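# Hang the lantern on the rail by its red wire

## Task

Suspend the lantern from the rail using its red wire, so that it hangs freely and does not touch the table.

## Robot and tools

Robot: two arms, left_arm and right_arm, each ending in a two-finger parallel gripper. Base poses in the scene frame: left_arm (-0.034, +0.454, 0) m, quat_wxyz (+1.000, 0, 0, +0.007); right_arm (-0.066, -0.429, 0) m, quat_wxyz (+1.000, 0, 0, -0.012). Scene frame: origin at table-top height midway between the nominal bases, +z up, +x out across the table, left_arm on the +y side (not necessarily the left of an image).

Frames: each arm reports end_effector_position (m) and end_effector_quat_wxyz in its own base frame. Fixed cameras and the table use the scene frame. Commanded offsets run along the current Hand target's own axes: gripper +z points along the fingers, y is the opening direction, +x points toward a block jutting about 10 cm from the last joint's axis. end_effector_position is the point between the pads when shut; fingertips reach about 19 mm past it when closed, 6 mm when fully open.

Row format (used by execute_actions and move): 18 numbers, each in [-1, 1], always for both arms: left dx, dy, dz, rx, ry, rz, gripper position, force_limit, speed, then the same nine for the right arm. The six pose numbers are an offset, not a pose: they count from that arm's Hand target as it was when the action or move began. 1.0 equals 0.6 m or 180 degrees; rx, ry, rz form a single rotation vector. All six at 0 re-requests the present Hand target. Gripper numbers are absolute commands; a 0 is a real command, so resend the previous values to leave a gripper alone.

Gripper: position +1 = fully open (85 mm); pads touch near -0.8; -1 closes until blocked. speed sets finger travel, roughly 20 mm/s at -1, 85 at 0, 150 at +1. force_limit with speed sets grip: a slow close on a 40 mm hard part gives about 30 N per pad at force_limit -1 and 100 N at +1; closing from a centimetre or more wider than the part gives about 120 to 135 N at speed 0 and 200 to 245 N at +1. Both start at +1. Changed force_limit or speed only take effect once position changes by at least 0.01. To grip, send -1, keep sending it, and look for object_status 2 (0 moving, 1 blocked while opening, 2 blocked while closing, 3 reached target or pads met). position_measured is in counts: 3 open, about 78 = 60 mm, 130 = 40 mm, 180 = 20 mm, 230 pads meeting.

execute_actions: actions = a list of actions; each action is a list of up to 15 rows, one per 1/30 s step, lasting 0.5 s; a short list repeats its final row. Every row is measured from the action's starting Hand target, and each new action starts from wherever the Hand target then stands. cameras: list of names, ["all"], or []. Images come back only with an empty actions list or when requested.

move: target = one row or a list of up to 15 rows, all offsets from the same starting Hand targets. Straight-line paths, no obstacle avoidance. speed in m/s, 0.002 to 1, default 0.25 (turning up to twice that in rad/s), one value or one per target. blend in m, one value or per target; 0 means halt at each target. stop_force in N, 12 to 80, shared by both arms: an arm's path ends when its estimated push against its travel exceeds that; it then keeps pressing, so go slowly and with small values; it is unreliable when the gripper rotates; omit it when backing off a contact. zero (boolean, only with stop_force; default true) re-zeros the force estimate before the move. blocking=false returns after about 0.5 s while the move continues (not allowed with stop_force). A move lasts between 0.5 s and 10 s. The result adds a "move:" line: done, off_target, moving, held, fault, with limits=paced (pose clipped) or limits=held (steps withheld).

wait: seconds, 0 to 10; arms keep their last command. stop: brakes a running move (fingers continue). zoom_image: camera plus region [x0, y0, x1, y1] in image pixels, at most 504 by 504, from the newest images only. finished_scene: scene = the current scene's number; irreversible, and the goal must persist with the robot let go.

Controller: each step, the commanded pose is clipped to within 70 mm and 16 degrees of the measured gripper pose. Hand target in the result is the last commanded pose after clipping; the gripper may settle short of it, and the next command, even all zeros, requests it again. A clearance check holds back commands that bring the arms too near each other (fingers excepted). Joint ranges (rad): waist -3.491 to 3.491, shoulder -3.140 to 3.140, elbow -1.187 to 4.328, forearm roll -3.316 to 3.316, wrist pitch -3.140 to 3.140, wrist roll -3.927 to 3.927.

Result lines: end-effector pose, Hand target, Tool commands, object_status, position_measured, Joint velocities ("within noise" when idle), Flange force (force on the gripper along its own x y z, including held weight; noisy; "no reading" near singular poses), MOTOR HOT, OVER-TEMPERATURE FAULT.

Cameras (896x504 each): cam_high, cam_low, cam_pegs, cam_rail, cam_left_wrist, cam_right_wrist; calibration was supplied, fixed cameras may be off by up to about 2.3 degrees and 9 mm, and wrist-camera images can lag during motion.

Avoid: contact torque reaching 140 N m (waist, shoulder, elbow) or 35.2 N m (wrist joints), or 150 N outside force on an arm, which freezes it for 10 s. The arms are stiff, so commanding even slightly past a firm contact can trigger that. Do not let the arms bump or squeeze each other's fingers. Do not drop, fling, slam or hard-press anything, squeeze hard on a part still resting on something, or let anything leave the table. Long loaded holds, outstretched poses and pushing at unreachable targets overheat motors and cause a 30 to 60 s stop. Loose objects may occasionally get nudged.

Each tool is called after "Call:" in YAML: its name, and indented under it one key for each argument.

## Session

Call:
execute_actions:
  actions: []

Scene clock: 0.00 s.
left_arm: end_effector_position=(+0.3079, +0.1606, +0.2329) position_measured=3 object_status=3 end_effector_quat_wxyz=(-0.538, +0.678, +0.288, +0.409) | right_arm: end_effector_position=(+0.6134, -0.2616, +0.3482) position_measured=3 object_status=3 end_effector_quat_wxyz=(+0.556, +0.532, -0.429, +0.473)
Joint positions: left_arm=[-0.46 -0.071 -0.624 -1.386 -1.704 -1.516] | right_arm=[0.08 0.538 -0.241 1.579 -1.656 0.982]
Joint velocities: within noise
Flange force (N): no reading
Hand target: left_arm +0.3079, +0.1606, +0.2329; -0.538, +0.678, +0.288, +0.409 | right_arm +0.6134, -0.2616, +0.3482; +0.556, +0.532, -0.429, +0.473
Tool commands: left_gripper/position=+1.0 left_gripper/force_limit=+1.0 left_gripper/speed=+1.0 right_gripper/position=+1.0 right_gripper/force_limit=+1.0 right_gripper/speed=+1.0
camera_calibration:
cam_left_wrist: T_world_to_cam=[[0.834994, -0.269453, -0.47977, -0.0961855], [-0.543428, -0.266854, -0.795911, 0.417868], [0.0864322, 0.925302, -0.369251, 0.0428], [0, 0, 0, 1]] pos_world=[0.303696, 0.0459896, 0.302243]
cam_right_wrist: T_world_to_cam=[[-0.979563, -0.00801871, 0.200979, 0.532048], [-0.194786, 0.286952, -0.937932, 0.534495], [-0.0501501, -0.957911, -0.282649, 0.00550134], [0, 0, 0, 1]] pos_world=[0.625563, -0.143838, 0.395945]

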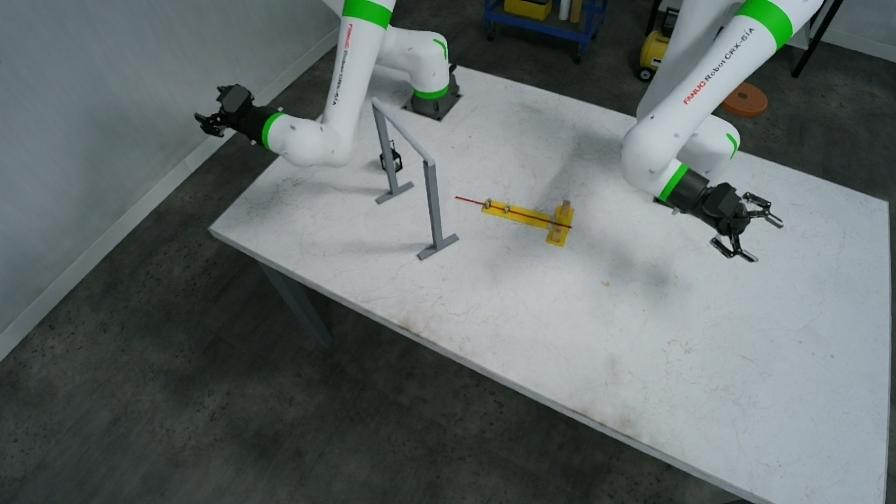

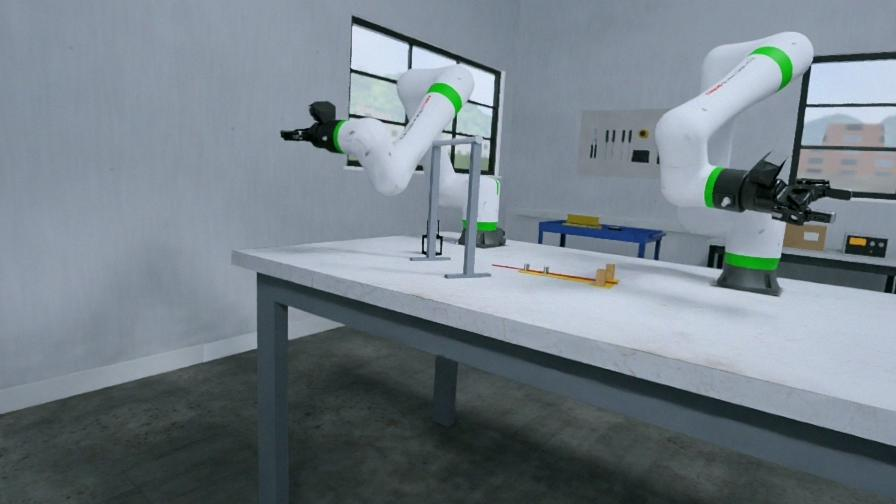

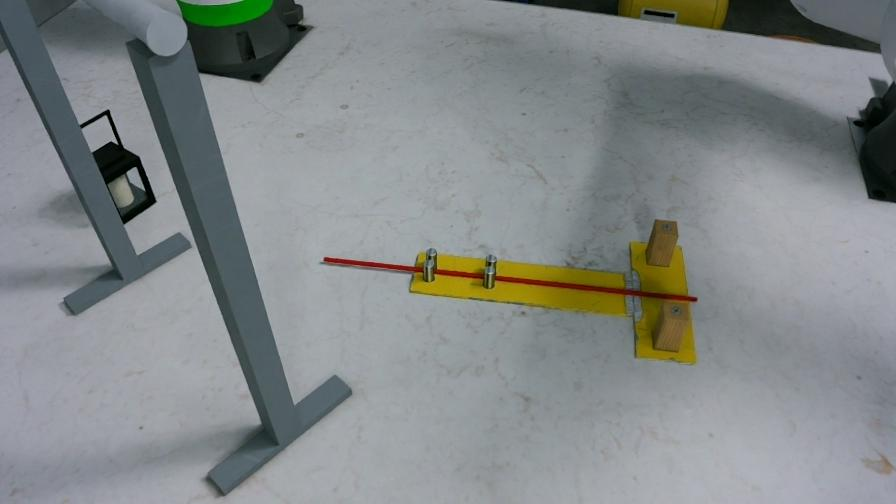

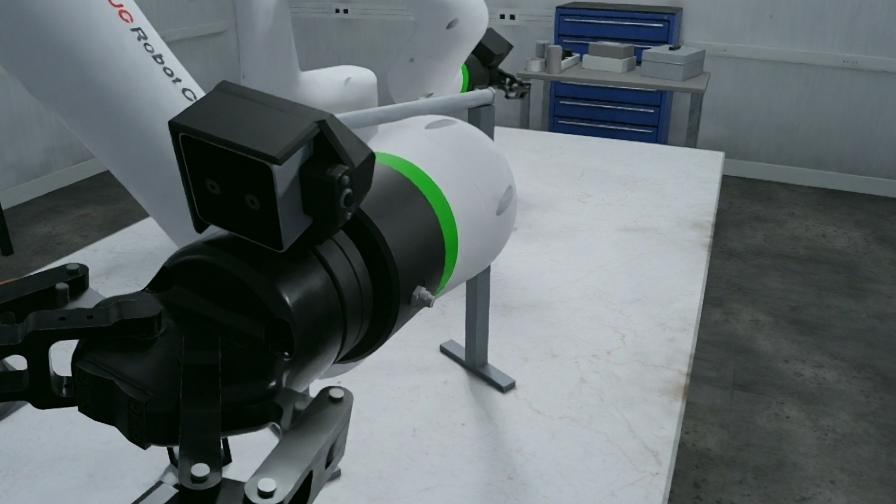

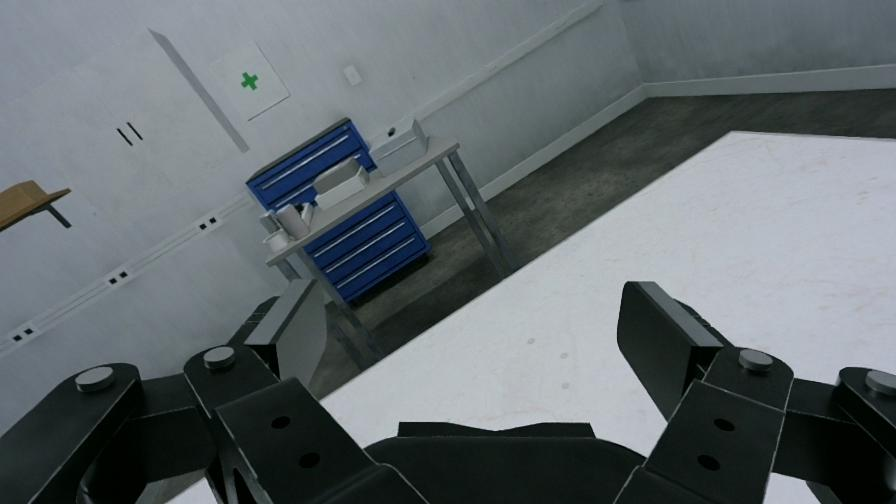

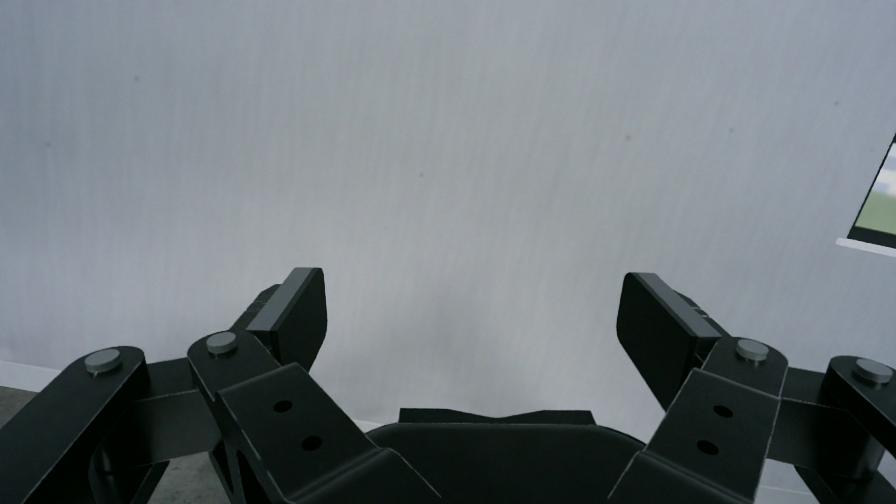

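Call:
zoom_image:
  camera: "cam_pegs"
  region: [310, 220, 530, 320]

Call:
zoom_image:
  camera: "cam_pegs"
  region: [590, 200, 730, 380]

Call:
zoom_image:
  camera: "cam_pegs"
  region: [30, 80, 210, 330]

Call:
zoom_image:
  camera: "cam_high"
  region: [350, 80, 600, 280]

Scaled by 2.291.

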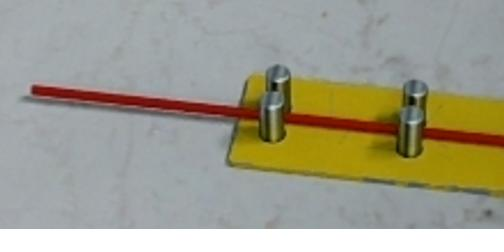

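Scaled by 2.800.

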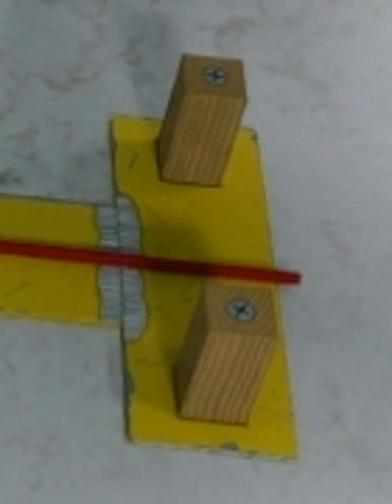

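Scaled by 2.016.

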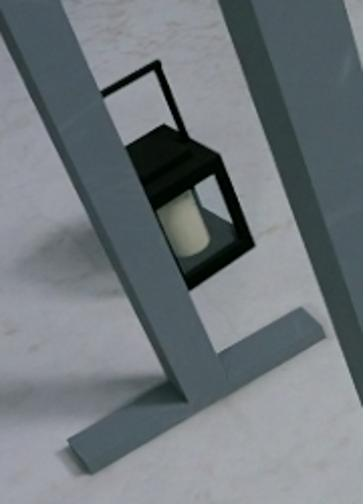

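Scaled by 2.016.

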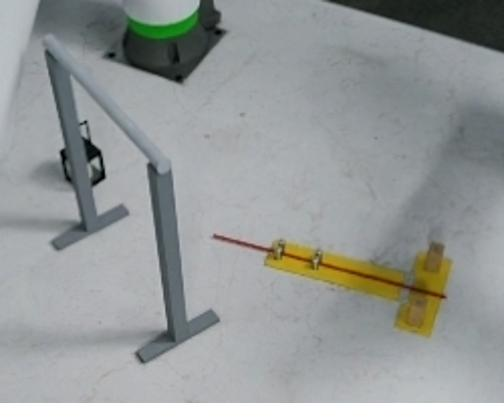

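Call:
move:
  target:
    - [0.186,0.089,-0.329,0.19,-0.223,-0.3,0.43,0.3,0,0.218,0.231,-0.058,0.04,-0.257,0.009,-0.4,0.3,0]
    - [0.153,0.142,-0.577,0.381,-0.4455,-0.6015,0.43,0.3,0,0.201,0.455,-0.43,0.0784,-0.5149,0.0176,-0.4,0.3,0]
    - [-0.0345,0.117,-0.769,0.381,-0.4455,-0.6015,0.43,0.3,0,-0.094,0.411,-0.9675,0.0784,-0.5149,0.0176,-0.4,0.3,0]
  speed: 0.25
  blend: 0.08
  cameras: ["all"]

Scene clock: 89.10 s.
left_arm: end_effector_position=(+0.2427, -0.3018, +0.2197) position_measured=75 object_status=3 end_effector_quat_wxyz=(+0.000, -0.057, +0.998, +0.000) | right_arm: end_effector_position=(+0.3459, +0.3102, +0.3006) position_measured=179 object_status=3 end_effector_quat_wxyz=(+0.000, +0.755, -0.656, +0.000)
Joint positions: left_arm=[-0.552 -0.15 -0.285 -0.001 -1.435 0.666] | right_arm=[1.015 0.041 0.084 0 -1.615 0.697]
Flange force (N): left_arm=[-1.4 1.6 0.3] | right_arm=[4.3 -5.5 -3.2]
Hand target: left_arm +0.2427, -0.3018, +0.2198; +0.000, -0.057, +0.998, +0.000 | right_arm +0.3459, +0.3103, +0.3006; +0.001, +0.755, -0.656, +0.000
Off the commanded pose: left_arm 0.000 m, 0 deg | right_arm 0.000 m, 0 deg.
move: done
camera_calibration:
cam_left_wrist: T_world_to_cam=[[-0.128767, 0.991562, 0.0149291, 0.333168], [0.939034, 0.117078, 0.323277, -0.241316], [0.318802, 0.0556464, -0.946187, 0.279346], [0, 0, 0, 1]] pos_world=[0.180449, -0.317648, 0.337352]
cam_right_wrist: T_world_to_cam=[[-0.987872, -0.155207, 0.00450159, 0.391787], [-0.143686, 0.924766, 0.352366, -0.329716], [-0.0588525, 0.347446, -0.935851, 0.320889], [0, 0, 0, 1]] pos_world=[0.358545, 0.254227, 0.414722]

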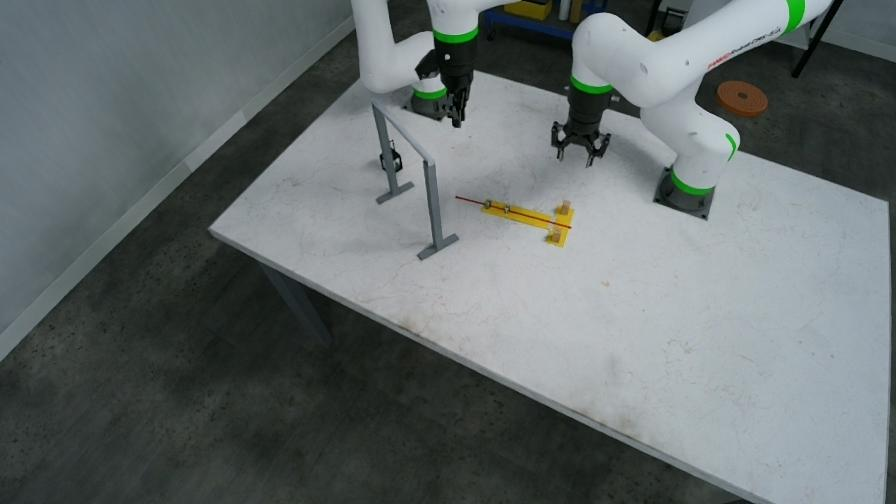

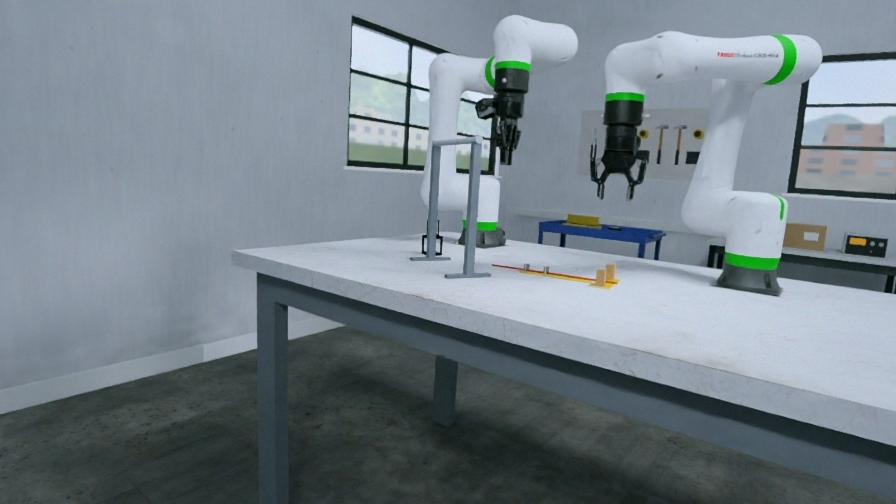

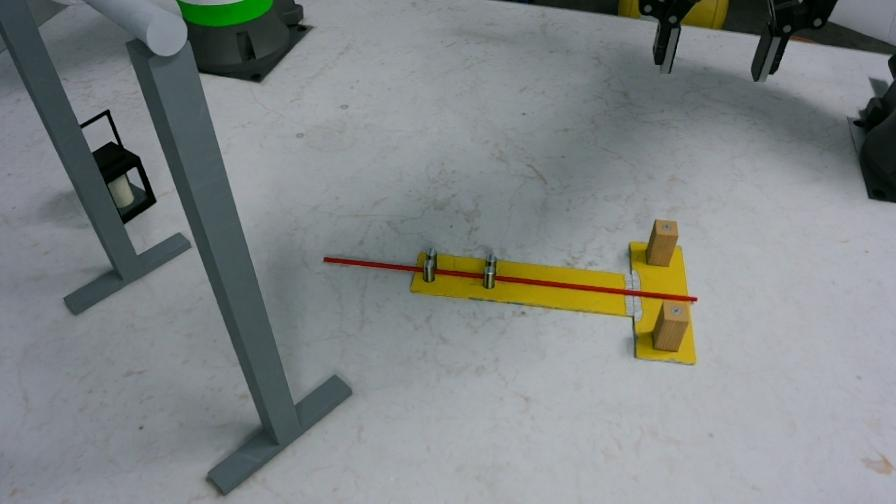

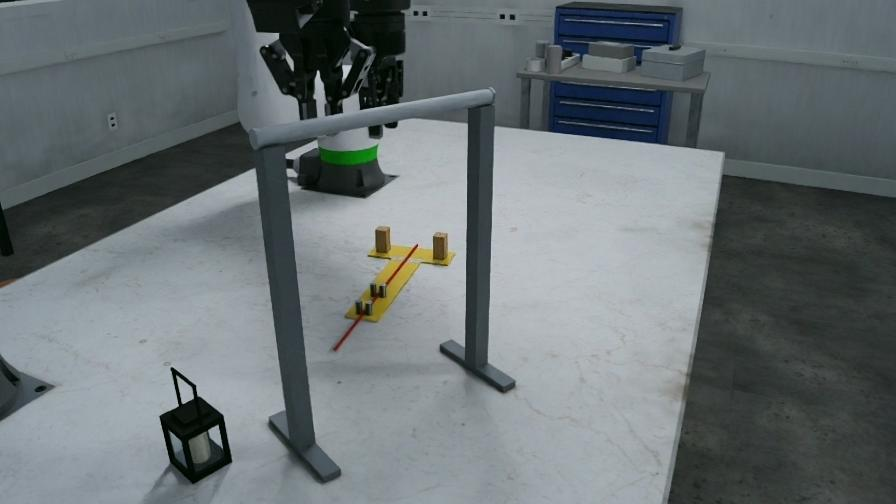

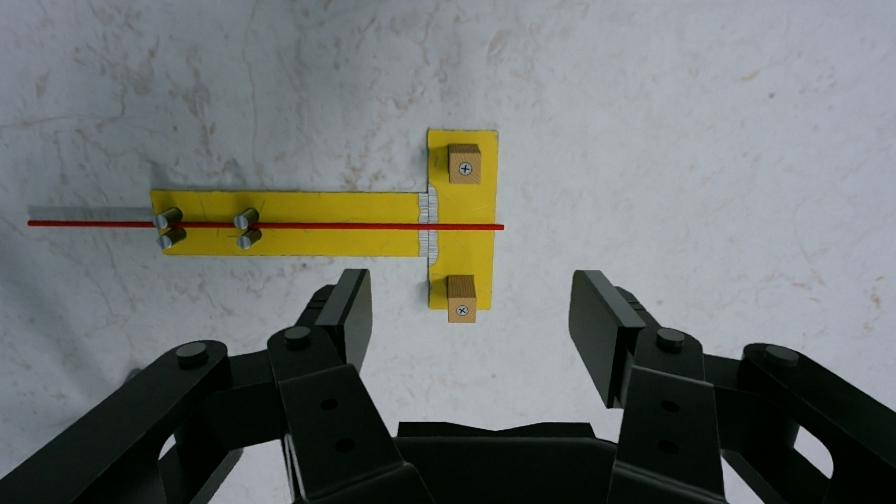

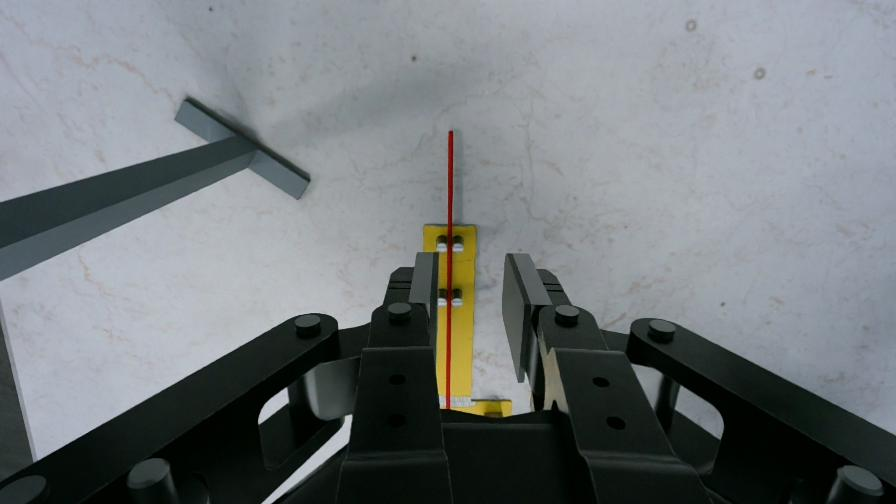

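Call:
move:
  target: [0.0333,0.012,0.167,0,-0.139,0,0.43,0.3,0,-0.018,0.006,0.367,0,0,0,-0.2,0.3,0]
  speed: 0.15
  cameras: ["cam_left_wrist","cam_right_wrist","cam_pegs"]

Scene clock: 111.53 s.
left_arm: end_effector_position=(+0.2220, -0.2969, +0.1195) position_measured=75 object_status=3 end_effector_quat_wxyz=(+0.216, -0.056, +0.975, +0.013) | right_arm: end_effector_position=(+0.3406, +0.3203, +0.0804) position_measured=154 object_status=3 end_effector_quat_wxyz=(+0.001, +0.755, -0.656, +0.000)
Joint positions: left_arm=[-0.915 -0.222 -0.532 -0.427 -1.066 1.202] | right_arm=[1.036 0.164 -0.311 0 -1.097 0.675]
Flange force (N): left_arm=[-1.6 0.2 0.6] | right_arm=[4.0 -5.5 -3.0]
Hand target: left_arm +0.2220, -0.2969, +0.1196; +0.216, -0.056, +0.975, +0.013 | right_arm +0.3406, +0.3203, +0.0804; +0.001, +0.755, -0.656, +0.000
Off the commanded pose: left_arm 0.000 m, 0 deg | right_arm 0.000 m, 0 deg.
move: done
camera_calibration:
cam_left_wrist: T_world_to_cam=[[-0.13332, 0.991047, 0.00722534, 0.328855], [0.714972, 0.0911274, 0.693189, -0.192233], [0.686324, 0.0975819, -0.72072, 0.0947154], [0, 0, 0, 1]] pos_world=[0.116278, -0.317636, 0.199141]
cam_right_wrist: T_world_to_cam=[[-0.98786, -0.155276, 0.00468619, 0.389088], [-0.143686, 0.924756, 0.352393, -0.262229], [-0.0590518, 0.347441, -0.93584, 0.111064], [0, 0, 0, 1]] pos_world=[0.353244, 0.264326, 0.194523]
Images, in order (width x height): cam_pegs 896x504, cam_left_wrist 896x504, cam_right_wrist 896x504.

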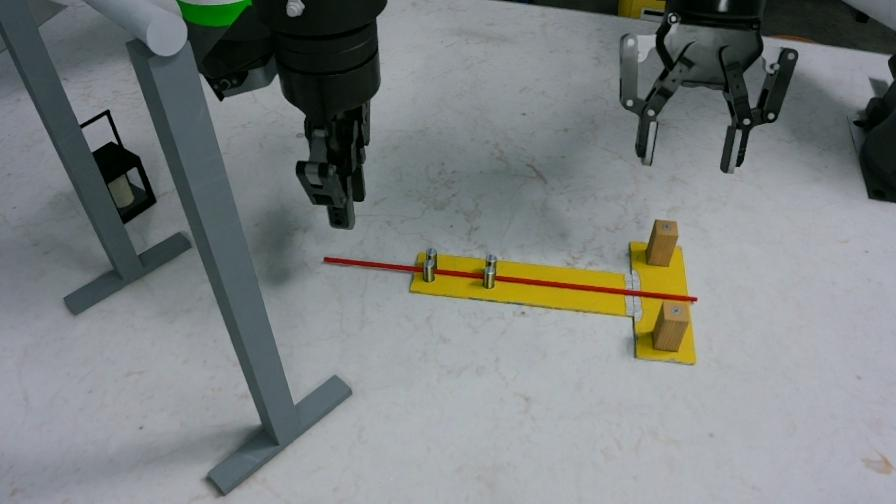

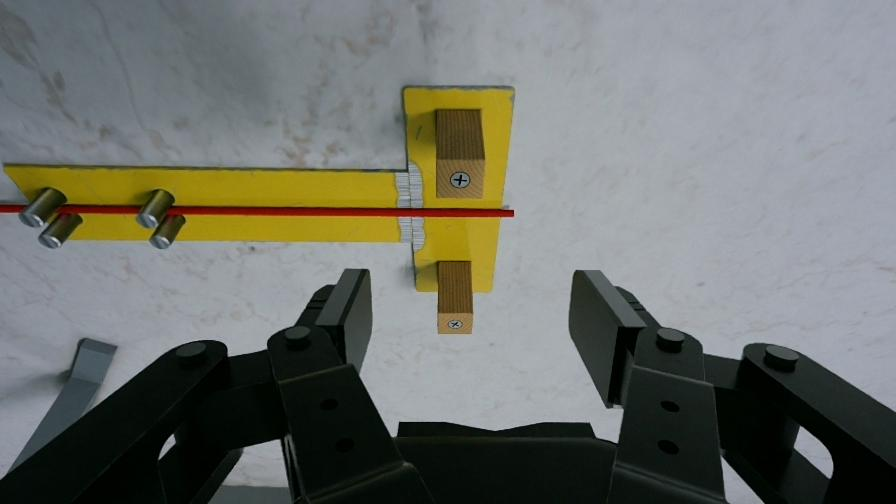

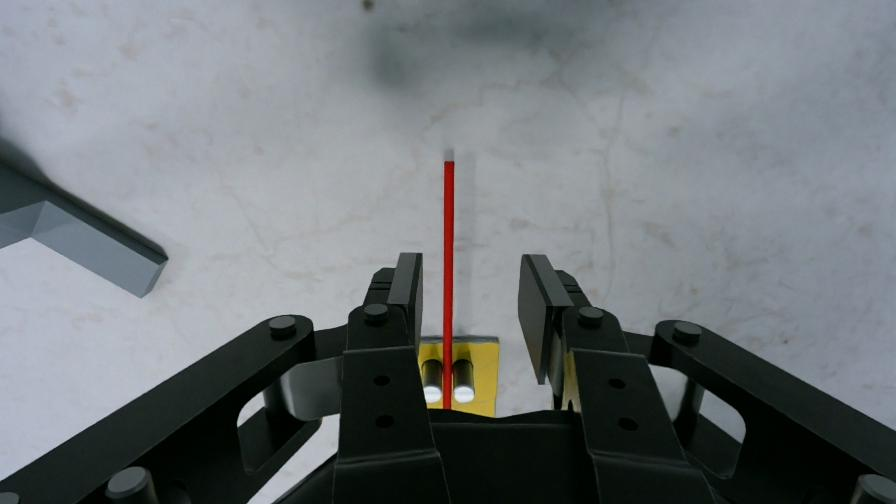

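Call:
move:
  target: [0.0644,0,0.138,0,0,0,0.43,0.3,0,0,-0.0083,0.06,0,0,0,-0.2,0.3,0]
  speed: 0.1
  cameras: ["cam_left_wrist","cam_right_wrist","cam_pegs"]

Scene clock: 127.43 s.
left_arm: end_effector_position=(+0.2219, -0.2967, +0.0281) position_measured=75 object_status=3 end_effector_quat_wxyz=(+0.216, -0.056, +0.975, +0.013) | right_arm: end_effector_position=(+0.3455, +0.3210, +0.0444) position_measured=154 object_status=3 end_effector_quat_wxyz=(+0.001, +0.755, -0.656, +0.000)
Joint positions: left_arm=[-0.931 -0.062 -0.624 -0.511 -0.847 1.357] | right_arm=[1.028 0.22 -0.34 0 -1.012 0.684]
Flange force (N): left_arm=[-1.6 0.6 1.2] | right_arm=[4.0 -5.0 -3.3]
Hand target: left_arm +0.2220, -0.2968, +0.0282; +0.216, -0.056, +0.975, +0.013 | right_arm +0.3456, +0.3210, +0.0444; +0.001, +0.755, -0.656, +0.000
Off the commanded pose: left_arm 0.000 m, 0 deg | right_arm 0.000 m, 0 deg.
move: done
camera_calibration:
cam_left_wrist: T_world_to_cam=[[-0.133319, 0.991046, 0.00738445, 0.3293], [0.715076, 0.0910303, 0.693094, -0.128926], [0.686216, 0.0976831, -0.720809, 0.0288767], [0, 0, 0, 1]] pos_world=[0.116279, -0.317436, 0.107741]
cam_right_wrist: T_world_to_cam=[[-0.98786, -0.155276, 0.00468619, 0.394206], [-0.143686, 0.924756, 0.352393, -0.249487], [-0.0590518, 0.347441, -0.93584, 0.0774198], [0, 0, 0, 1]] pos_world=[0.358144, 0.265026, 0.158523]
Images, in order (width x height): cam_pegs 896x504, cam_left_wrist 896x504, cam_right_wrist 896x504.

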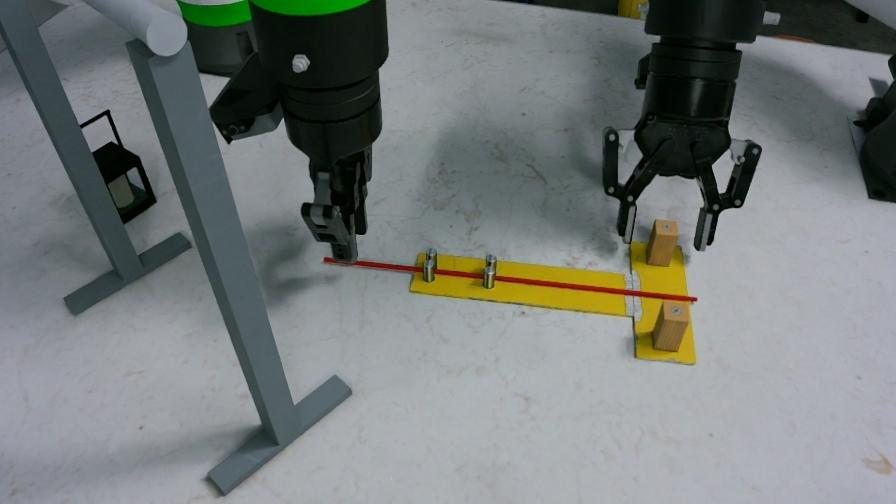

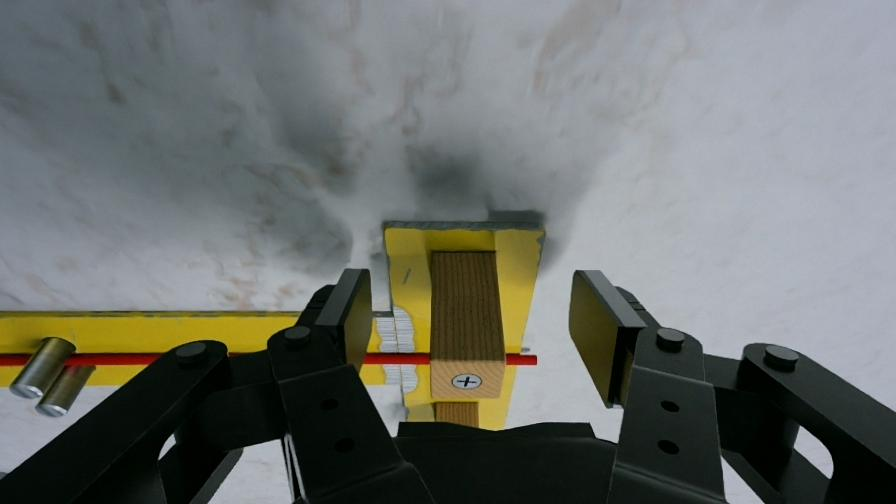

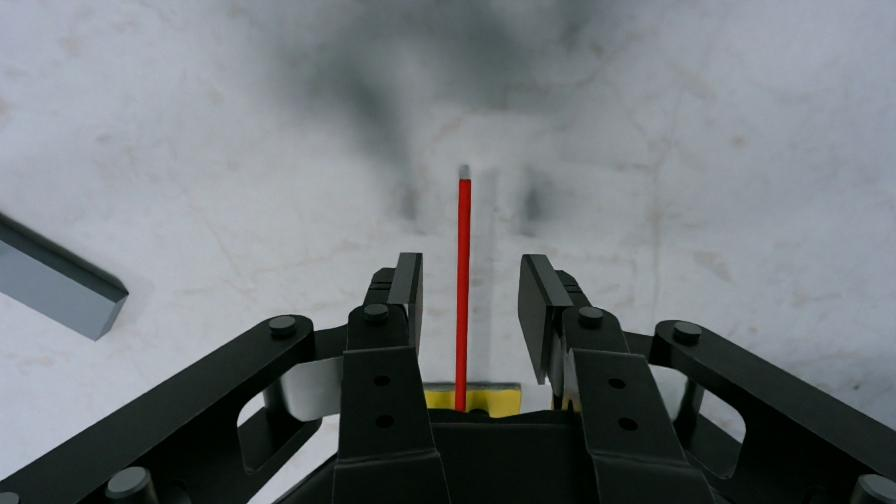

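Call:
move:
  target: [0,0,0,0,0,0,-1,0.3,-1,0,-0.0033,0.0407,0,0,0,-0.4,0.3,0]
  speed: 0.06
  cameras: ["cam_left_wrist","cam_right_wrist","cam_pegs"]

Scene clock: 132.90 s.
left_arm: end_effector_position=(+0.2220, -0.2968, +0.0282) position_measured=182 object_status=0 end_effector_quat_wxyz=(+0.216, -0.056, +0.975, +0.013) | right_arm: end_effector_position=(+0.3475, +0.3212, +0.0200) position_measured=179 object_status=3 end_effector_quat_wxyz=(+0.001, +0.755, -0.656, +0.000)
Joint positions: left_arm=[-0.931 -0.062 -0.624 -0.511 -0.847 1.357] | right_arm=[1.024 0.258 -0.359 0 -0.954 0.687]
Flange force (N): left_arm=[-3.1 6.7 -24.7] | right_arm=[4.1 -5.2 -3.3]
Hand target: left_arm +0.2220, -0.2968, +0.0282; +0.216, -0.056, +0.975, +0.013 | right_arm +0.3475, +0.3213, +0.0200; +0.001, +0.755, -0.656, +0.000
Off the commanded pose: left_arm 0.000 m, 0 deg | right_arm 0.000 m, 0 deg.
move: done
camera_calibration:
cam_left_wrist: T_world_to_cam=[[-0.133312, 0.991048, 0.00721593, 0.32943], [0.714924, 0.0911211, 0.69324, -0.129027], [0.686376, 0.0975758, -0.720671, 0.0288221], [0, 0, 0, 1]] pos_world=[0.116378, -0.317536, 0.107841]
cam_right_wrist: T_world_to_cam=[[-0.98786, -0.155276, 0.00468619, 0.396327], [-0.143686, 0.924756, 0.352393, -0.240786], [-0.0590518, 0.347441, -0.93584, 0.0546339], [0, 0, 0, 1]] pos_world=[0.360144, 0.265226, 0.134123]
Images, in order (width x height): cam_pegs 896x504, cam_left_wrist 896x504, cam_right_wrist 896x504.

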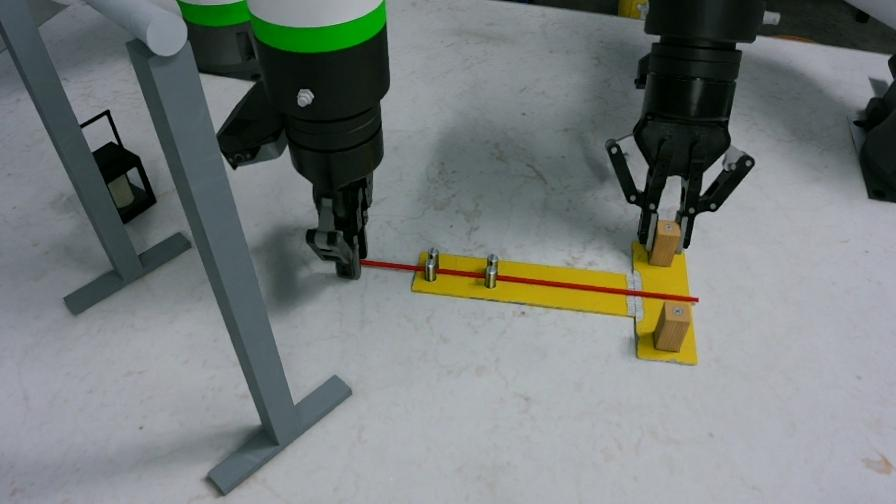

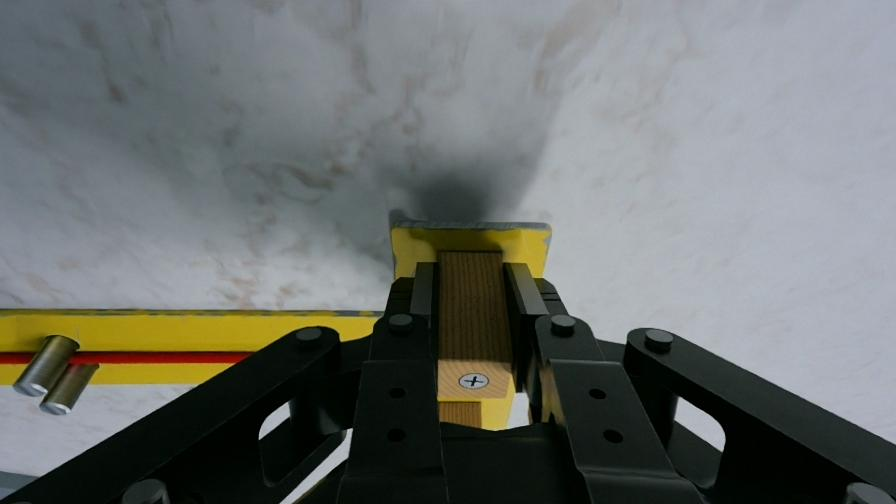

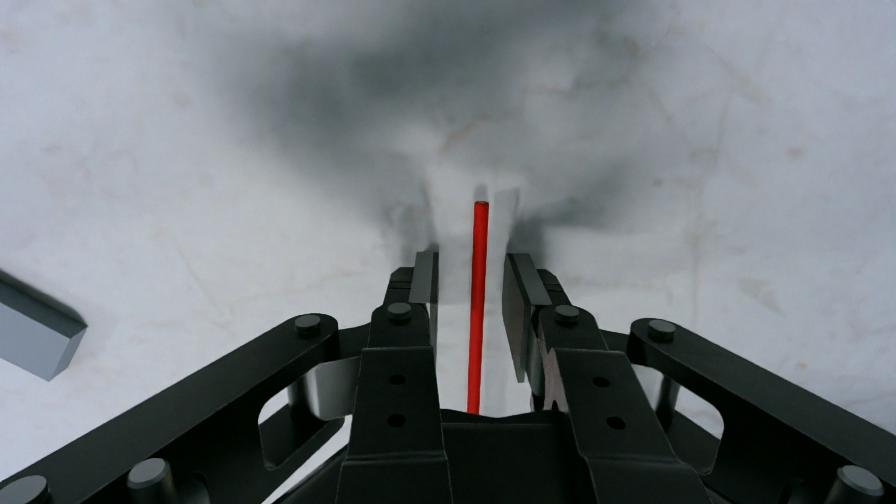

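Call:
move:
  target: [-0.0014,0,-0.003,0,0,0,-1,0.3,-1,0,0.0033,0,0,0,0,-0.65,0.3,-0.5]
  speed: 0.02
  cameras: ["cam_right_wrist"]

Scene clock: 154.43 s.
left_arm: end_effector_position=(+0.2220, -0.2968, +0.0302) position_measured=182 object_status=2 end_effector_quat_wxyz=(+0.216, -0.056, +0.975, +0.013) | right_arm: end_effector_position=(+0.3455, +0.3210, +0.0200) position_measured=211 object_status=3 end_effector_quat_wxyz=(+0.001, +0.755, -0.656, +0.000)
Joint positions: left_arm=[-0.931 -0.066 -0.623 -0.508 -0.852 1.353] | right_arm=[1.028 0.255 -0.364 0 -0.953 0.684]
Flange force (N): left_arm=[-0.5 0.7 3.5] | right_arm=[4.4 -5.3 -3.0]
Hand target: left_arm +0.2220, -0.2968, +0.0302; +0.216, -0.056, +0.975, +0.013 | right_arm +0.3455, +0.3210, +0.0200; +0.001, +0.755, -0.656, +0.000
Off the commanded pose: left_arm 0.000 m, 0 deg | right_arm 0.000 m, 0 deg.
move: done
camera_calibration:
cam_right_wrist: T_world_to_cam=[[-0.98786, -0.155276, 0.00468619, 0.394305], [-0.143686, 0.924756, 0.352393, -0.240796], [-0.0590518, 0.347441, -0.93584, 0.05462], [0, 0, 0, 1]] pos_world=[0.358144, 0.264926, 0.134123]
Images, in order (width x height): cam_right_wrist 896x504.

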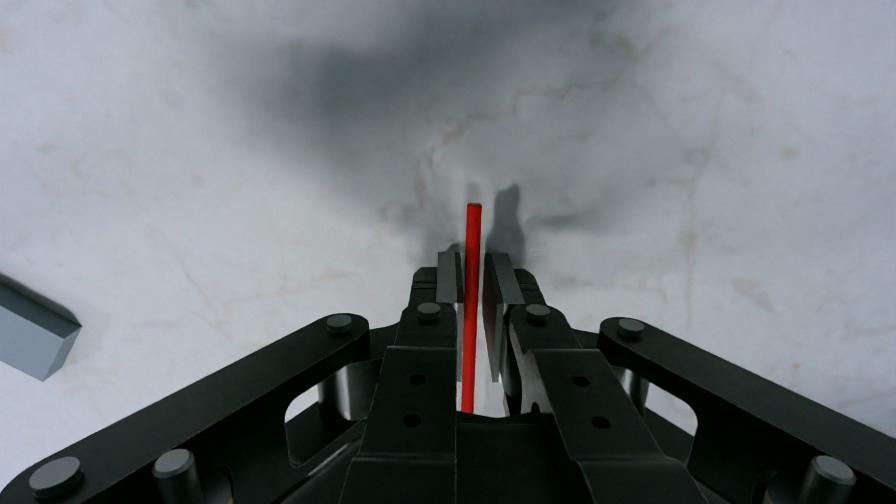

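Call:
move:
  target:
    - [0,0,0,0,0,0,-1,0.3,-1,-0.0042,0.0315,0,0,0,0.0833,-0.65,0.3,-0.5]
    - [0,0,0,0,0,0,-1,0.3,-1,-0.016,0.0604,0,0,0,0.1667,-0.65,0.3,-0.5]
    - [0,0,0,0,0,0,-1,0.3,-1,-0.0345,0.0845,0,0,0,0.25,-0.65,0.3,-0.5]
    - [0,0,0,0,0,0,-1,0.3,-1,-0.0582,0.1027,0,0,0,0.3333,-0.65,0.3,-0.5]
    - [0,0,0,0,0,0,-1,0.3,-1,-0.0848,0.1139,-0.002,0,0,0.4167,-0.65,0.3,-0.5]
    - [0,0,0,0,0,0,-1,0.3,-1,-0.113,0.1175,-0.005,0,0,0.5,-0.65,0.3,-0.5]
  speed: 0.12
  blend: 0.006
  cameras: ["cam_right_wrist","cam_pegs"]

Scene clock: 166.03 s.
left_arm: end_effector_position=(+0.2220, -0.2968, +0.0302) position_measured=182 object_status=2 end_effector_quat_wxyz=(+0.216, -0.056, +0.975, +0.013) | right_arm: end_effector_position=(+0.2662, +0.3782, +0.0230) position_measured=211 object_status=3 end_effector_quat_wxyz=(+0.000, -0.070, +0.998, +0.000)
Joint positions: left_arm=[-0.931 -0.066 -0.623 -0.508 -0.852 1.353] | right_arm=[1.242 0.23 -0.387 0 -0.955 -1.101]
Flange force (N): left_arm=[0.8 4.8 1.3] | right_arm=[-8.8 -6.3 -2.0]
Hand target: left_arm +0.2220, -0.2968, +0.0302; +0.216, -0.056, +0.975, +0.013 | right_arm +0.2662, +0.3782, +0.0230; +0.000, -0.070, +0.998, +0.000
Off the commanded pose: left_arm 0.000 m, 0 deg | right_arm 0.000 m, 0 deg.
move: done
camera_calibration:
cam_right_wrist: T_world_to_cam=[[-0.155258, 0.987869, 0.00319799, -0.329117], [0.924715, 0.144192, 0.352293, -0.295443], [0.347558, 0.0576536, -0.935884, 0.0341717], [0, 0, 0, 1]] pos_world=[0.210226, 0.365755, 0.137116]
Images, in order (width x height): cam_pegs 896x504, cam_right_wrist 896x504.

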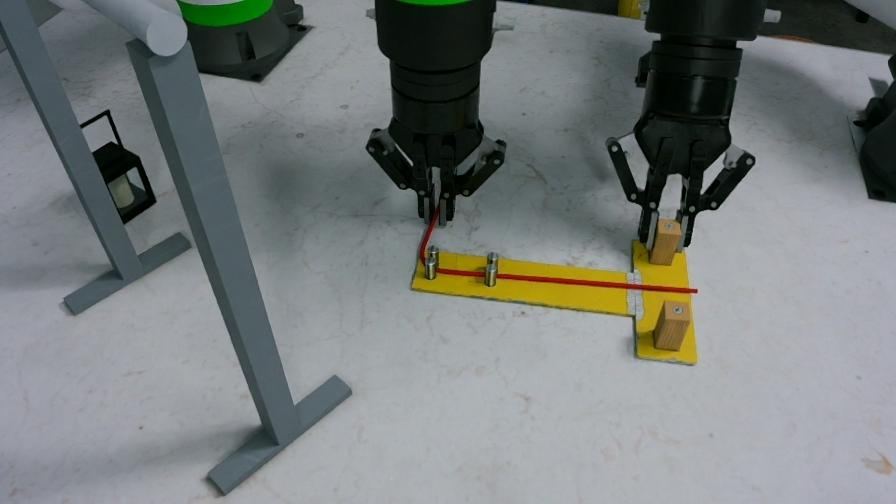

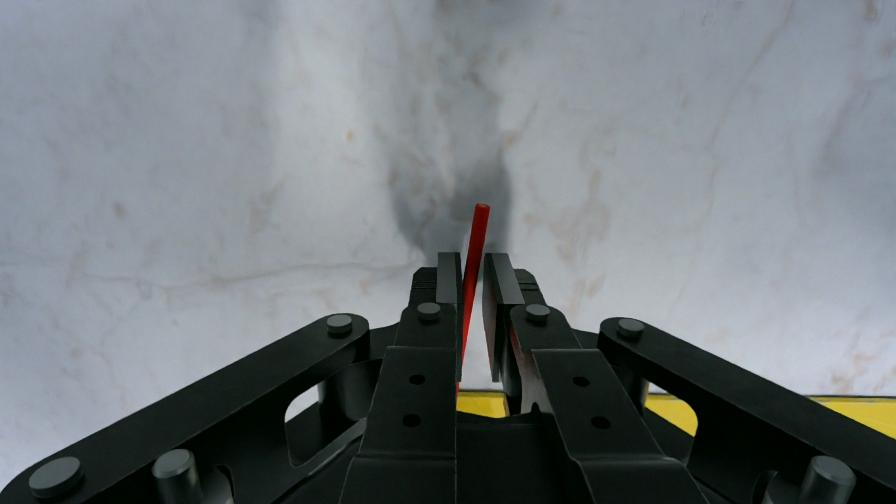

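Call:
move:
  target:
    - [0,0,0,0,0,0,-1,0.3,-1,-0.0036,0.0273,-0.0043,0,0,0.0833,-0.65,0.3,-0.5]
    - [0,0,0,0,0,0,-1,0.3,-1,-0.014,0.0522,-0.0043,0,0,0.1667,-0.65,0.3,-0.5]
    - [0,0,0,0,0,0,-1,0.3,-1,-0.0298,0.073,-0.0043,0,0,0.25,-0.65,0.3,-0.5]
    - [0,0,0,0,0,0,-1,0.3,-1,-0.05,0.0885,-0.0043,0,0,0.3333,-0.65,0.3,-0.5]
    - [0,0,0,0,0,0,-1,0.3,-1,-0.0622,0.0943,-0.0043,0,0,0.3778,-0.65,0.3,-0.5]
  speed: 0.1
  blend: 0.005
  cameras: ["cam_right_wrist","cam_pegs"]

Scene clock: 175.40 s.
left_arm: end_effector_position=(+0.2220, -0.2968, +0.0302) position_measured=182 object_status=2 end_effector_quat_wxyz=(+0.216, -0.056, +0.975, +0.013) | right_arm: end_effector_position=(+0.2831, +0.4294, +0.0255) position_measured=211 object_status=3 end_effector_quat_wxyz=(+0.000, +0.377, +0.926, -0.001)
Joint positions: left_arm=[-0.931 -0.066 -0.623 -0.508 -0.852 1.353] | right_arm=[1.243 0.341 -0.233 -0.001 -0.998 -2.016]
Flange force (N): left_arm=[-2.3 5.7 3.8] | right_arm=[-8.1 -1.2 -2.0]
Hand target: left_arm +0.2220, -0.2968, +0.0302; +0.216, -0.056, +0.975, +0.013 | right_arm +0.2831, +0.4295, +0.0255; +0.000, +0.377, +0.926, +0.000 (not the last commanded pose)
Off the commanded pose: left_arm 0.000 m, 0 deg | right_arm 0.016 m, 16 deg.
move: held (right_arm; a check stopped the path); path passed 3 of 5 targets; limits=held
pose unreachable (right arm): on one or more control steps of this call, first in action 0 (counted from 0), this arm could not follow its commanded pose, so it was not sent that pose on those steps. It may still have moved: this result reports where it is.
cause: moving toward the commanded pose would bring a part of the arm too close to another arm (a part of this arm just beyond joint 4 (forearm roll) and a part of the left arm just beyond its joint 5 (wrist pitch), where that arm would come to rest).
camera_calibration:
cam_right_wrist: T_world_to_cam=[[0.687533, 0.726149, 0.00262635, -0.503294], [0.678771, -0.643951, 0.352983, 0.088761], [0.25801, -0.240905, -0.935626, 0.181296], [0, 0, 0, 1]] pos_world=[0.239007, 0.466299, 0.139616]
Images, in order (width x height): cam_pegs 896x504, cam_right_wrist 896x504.

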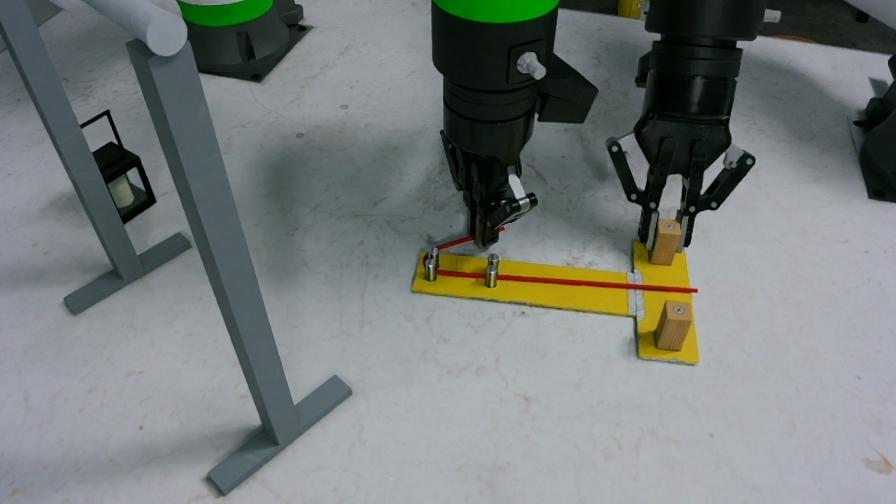

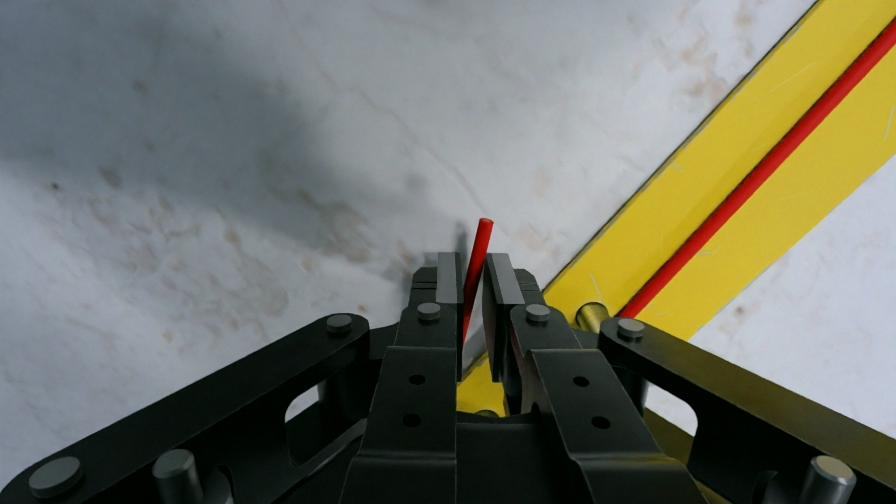

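Call:
move:
  target: [0,0,0,0,0,0,-1,0.3,-1,-0.003,0.02,0,0,0,0,-0.65,0.3,-0.5]
  speed: 0.04
  cameras: ["cam_right_wrist","cam_pegs"]

Scene clock: 182.20 s.
left_arm: end_effector_position=(+0.2220, -0.2968, +0.0302) position_measured=182 object_status=2 end_effector_quat_wxyz=(+0.216, -0.056, +0.975, +0.013) | right_arm: end_effector_position=(+0.2831, +0.4295, +0.0255) position_measured=211 object_status=3 end_effector_quat_wxyz=(+0.000, +0.377, +0.926, +0.000)
Joint positions: left_arm=[-0.931 -0.066 -0.623 -0.508 -0.852 1.353] | right_arm=[1.243 0.341 -0.233 -0.001 -0.998 -2.016]
Flange force (N): left_arm=[-1.9 5.3 3.7] | right_arm=[-8.4 -0.6 -3.0]
Hand target: left_arm +0.2220, -0.2968, +0.0302; +0.216, -0.056, +0.975, +0.013 | right_arm +0.2831, +0.4295, +0.0255; +0.000, +0.377, +0.926, +0.000 (not the last commanded pose)
Off the commanded pose: left_arm 0.000 m, 0 deg | right_arm 0.012 m, 0 deg.
move: held (right_arm; a check stopped the path); limits=held
pose unreachable (right arm): on one or more control steps of this call, first in action 0 (counted from 0), this arm could not follow its commanded pose, so it was not sent that pose on those steps. It may still have moved: this result reports where it is.
cause: moving toward the commanded pose would bring a part of the arm too close to another arm (a part of this arm just beyond joint 4 (forearm roll) and a part of the left arm just beyond its joint 5 (wrist pitch), 6 mm apart when this arm was first held).
camera_calibration:
cam_right_wrist: T_world_to_cam=[[0.687527, 0.726154, 0.00285233, -0.503327], [0.678737, -0.644018, 0.352926, 0.0888083], [0.258115, -0.24071, -0.935647, 0.181183], [0, 0, 0, 1]] pos_world=[0.239007, 0.466299, 0.139616]
Images, in order (width x height): cam_pegs 896x504, cam_right_wrist 896x504.

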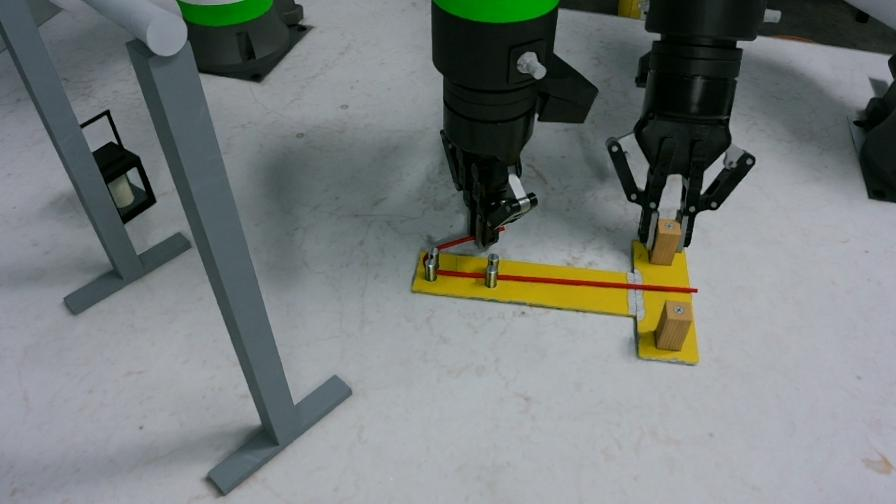

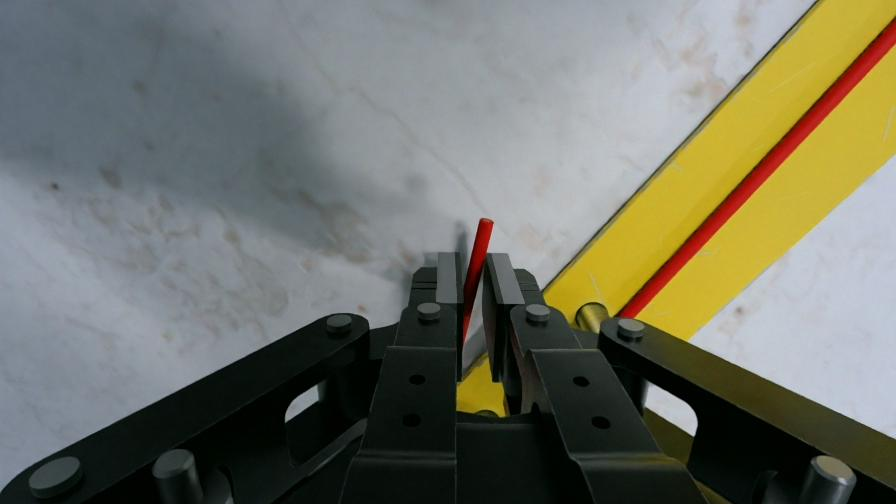

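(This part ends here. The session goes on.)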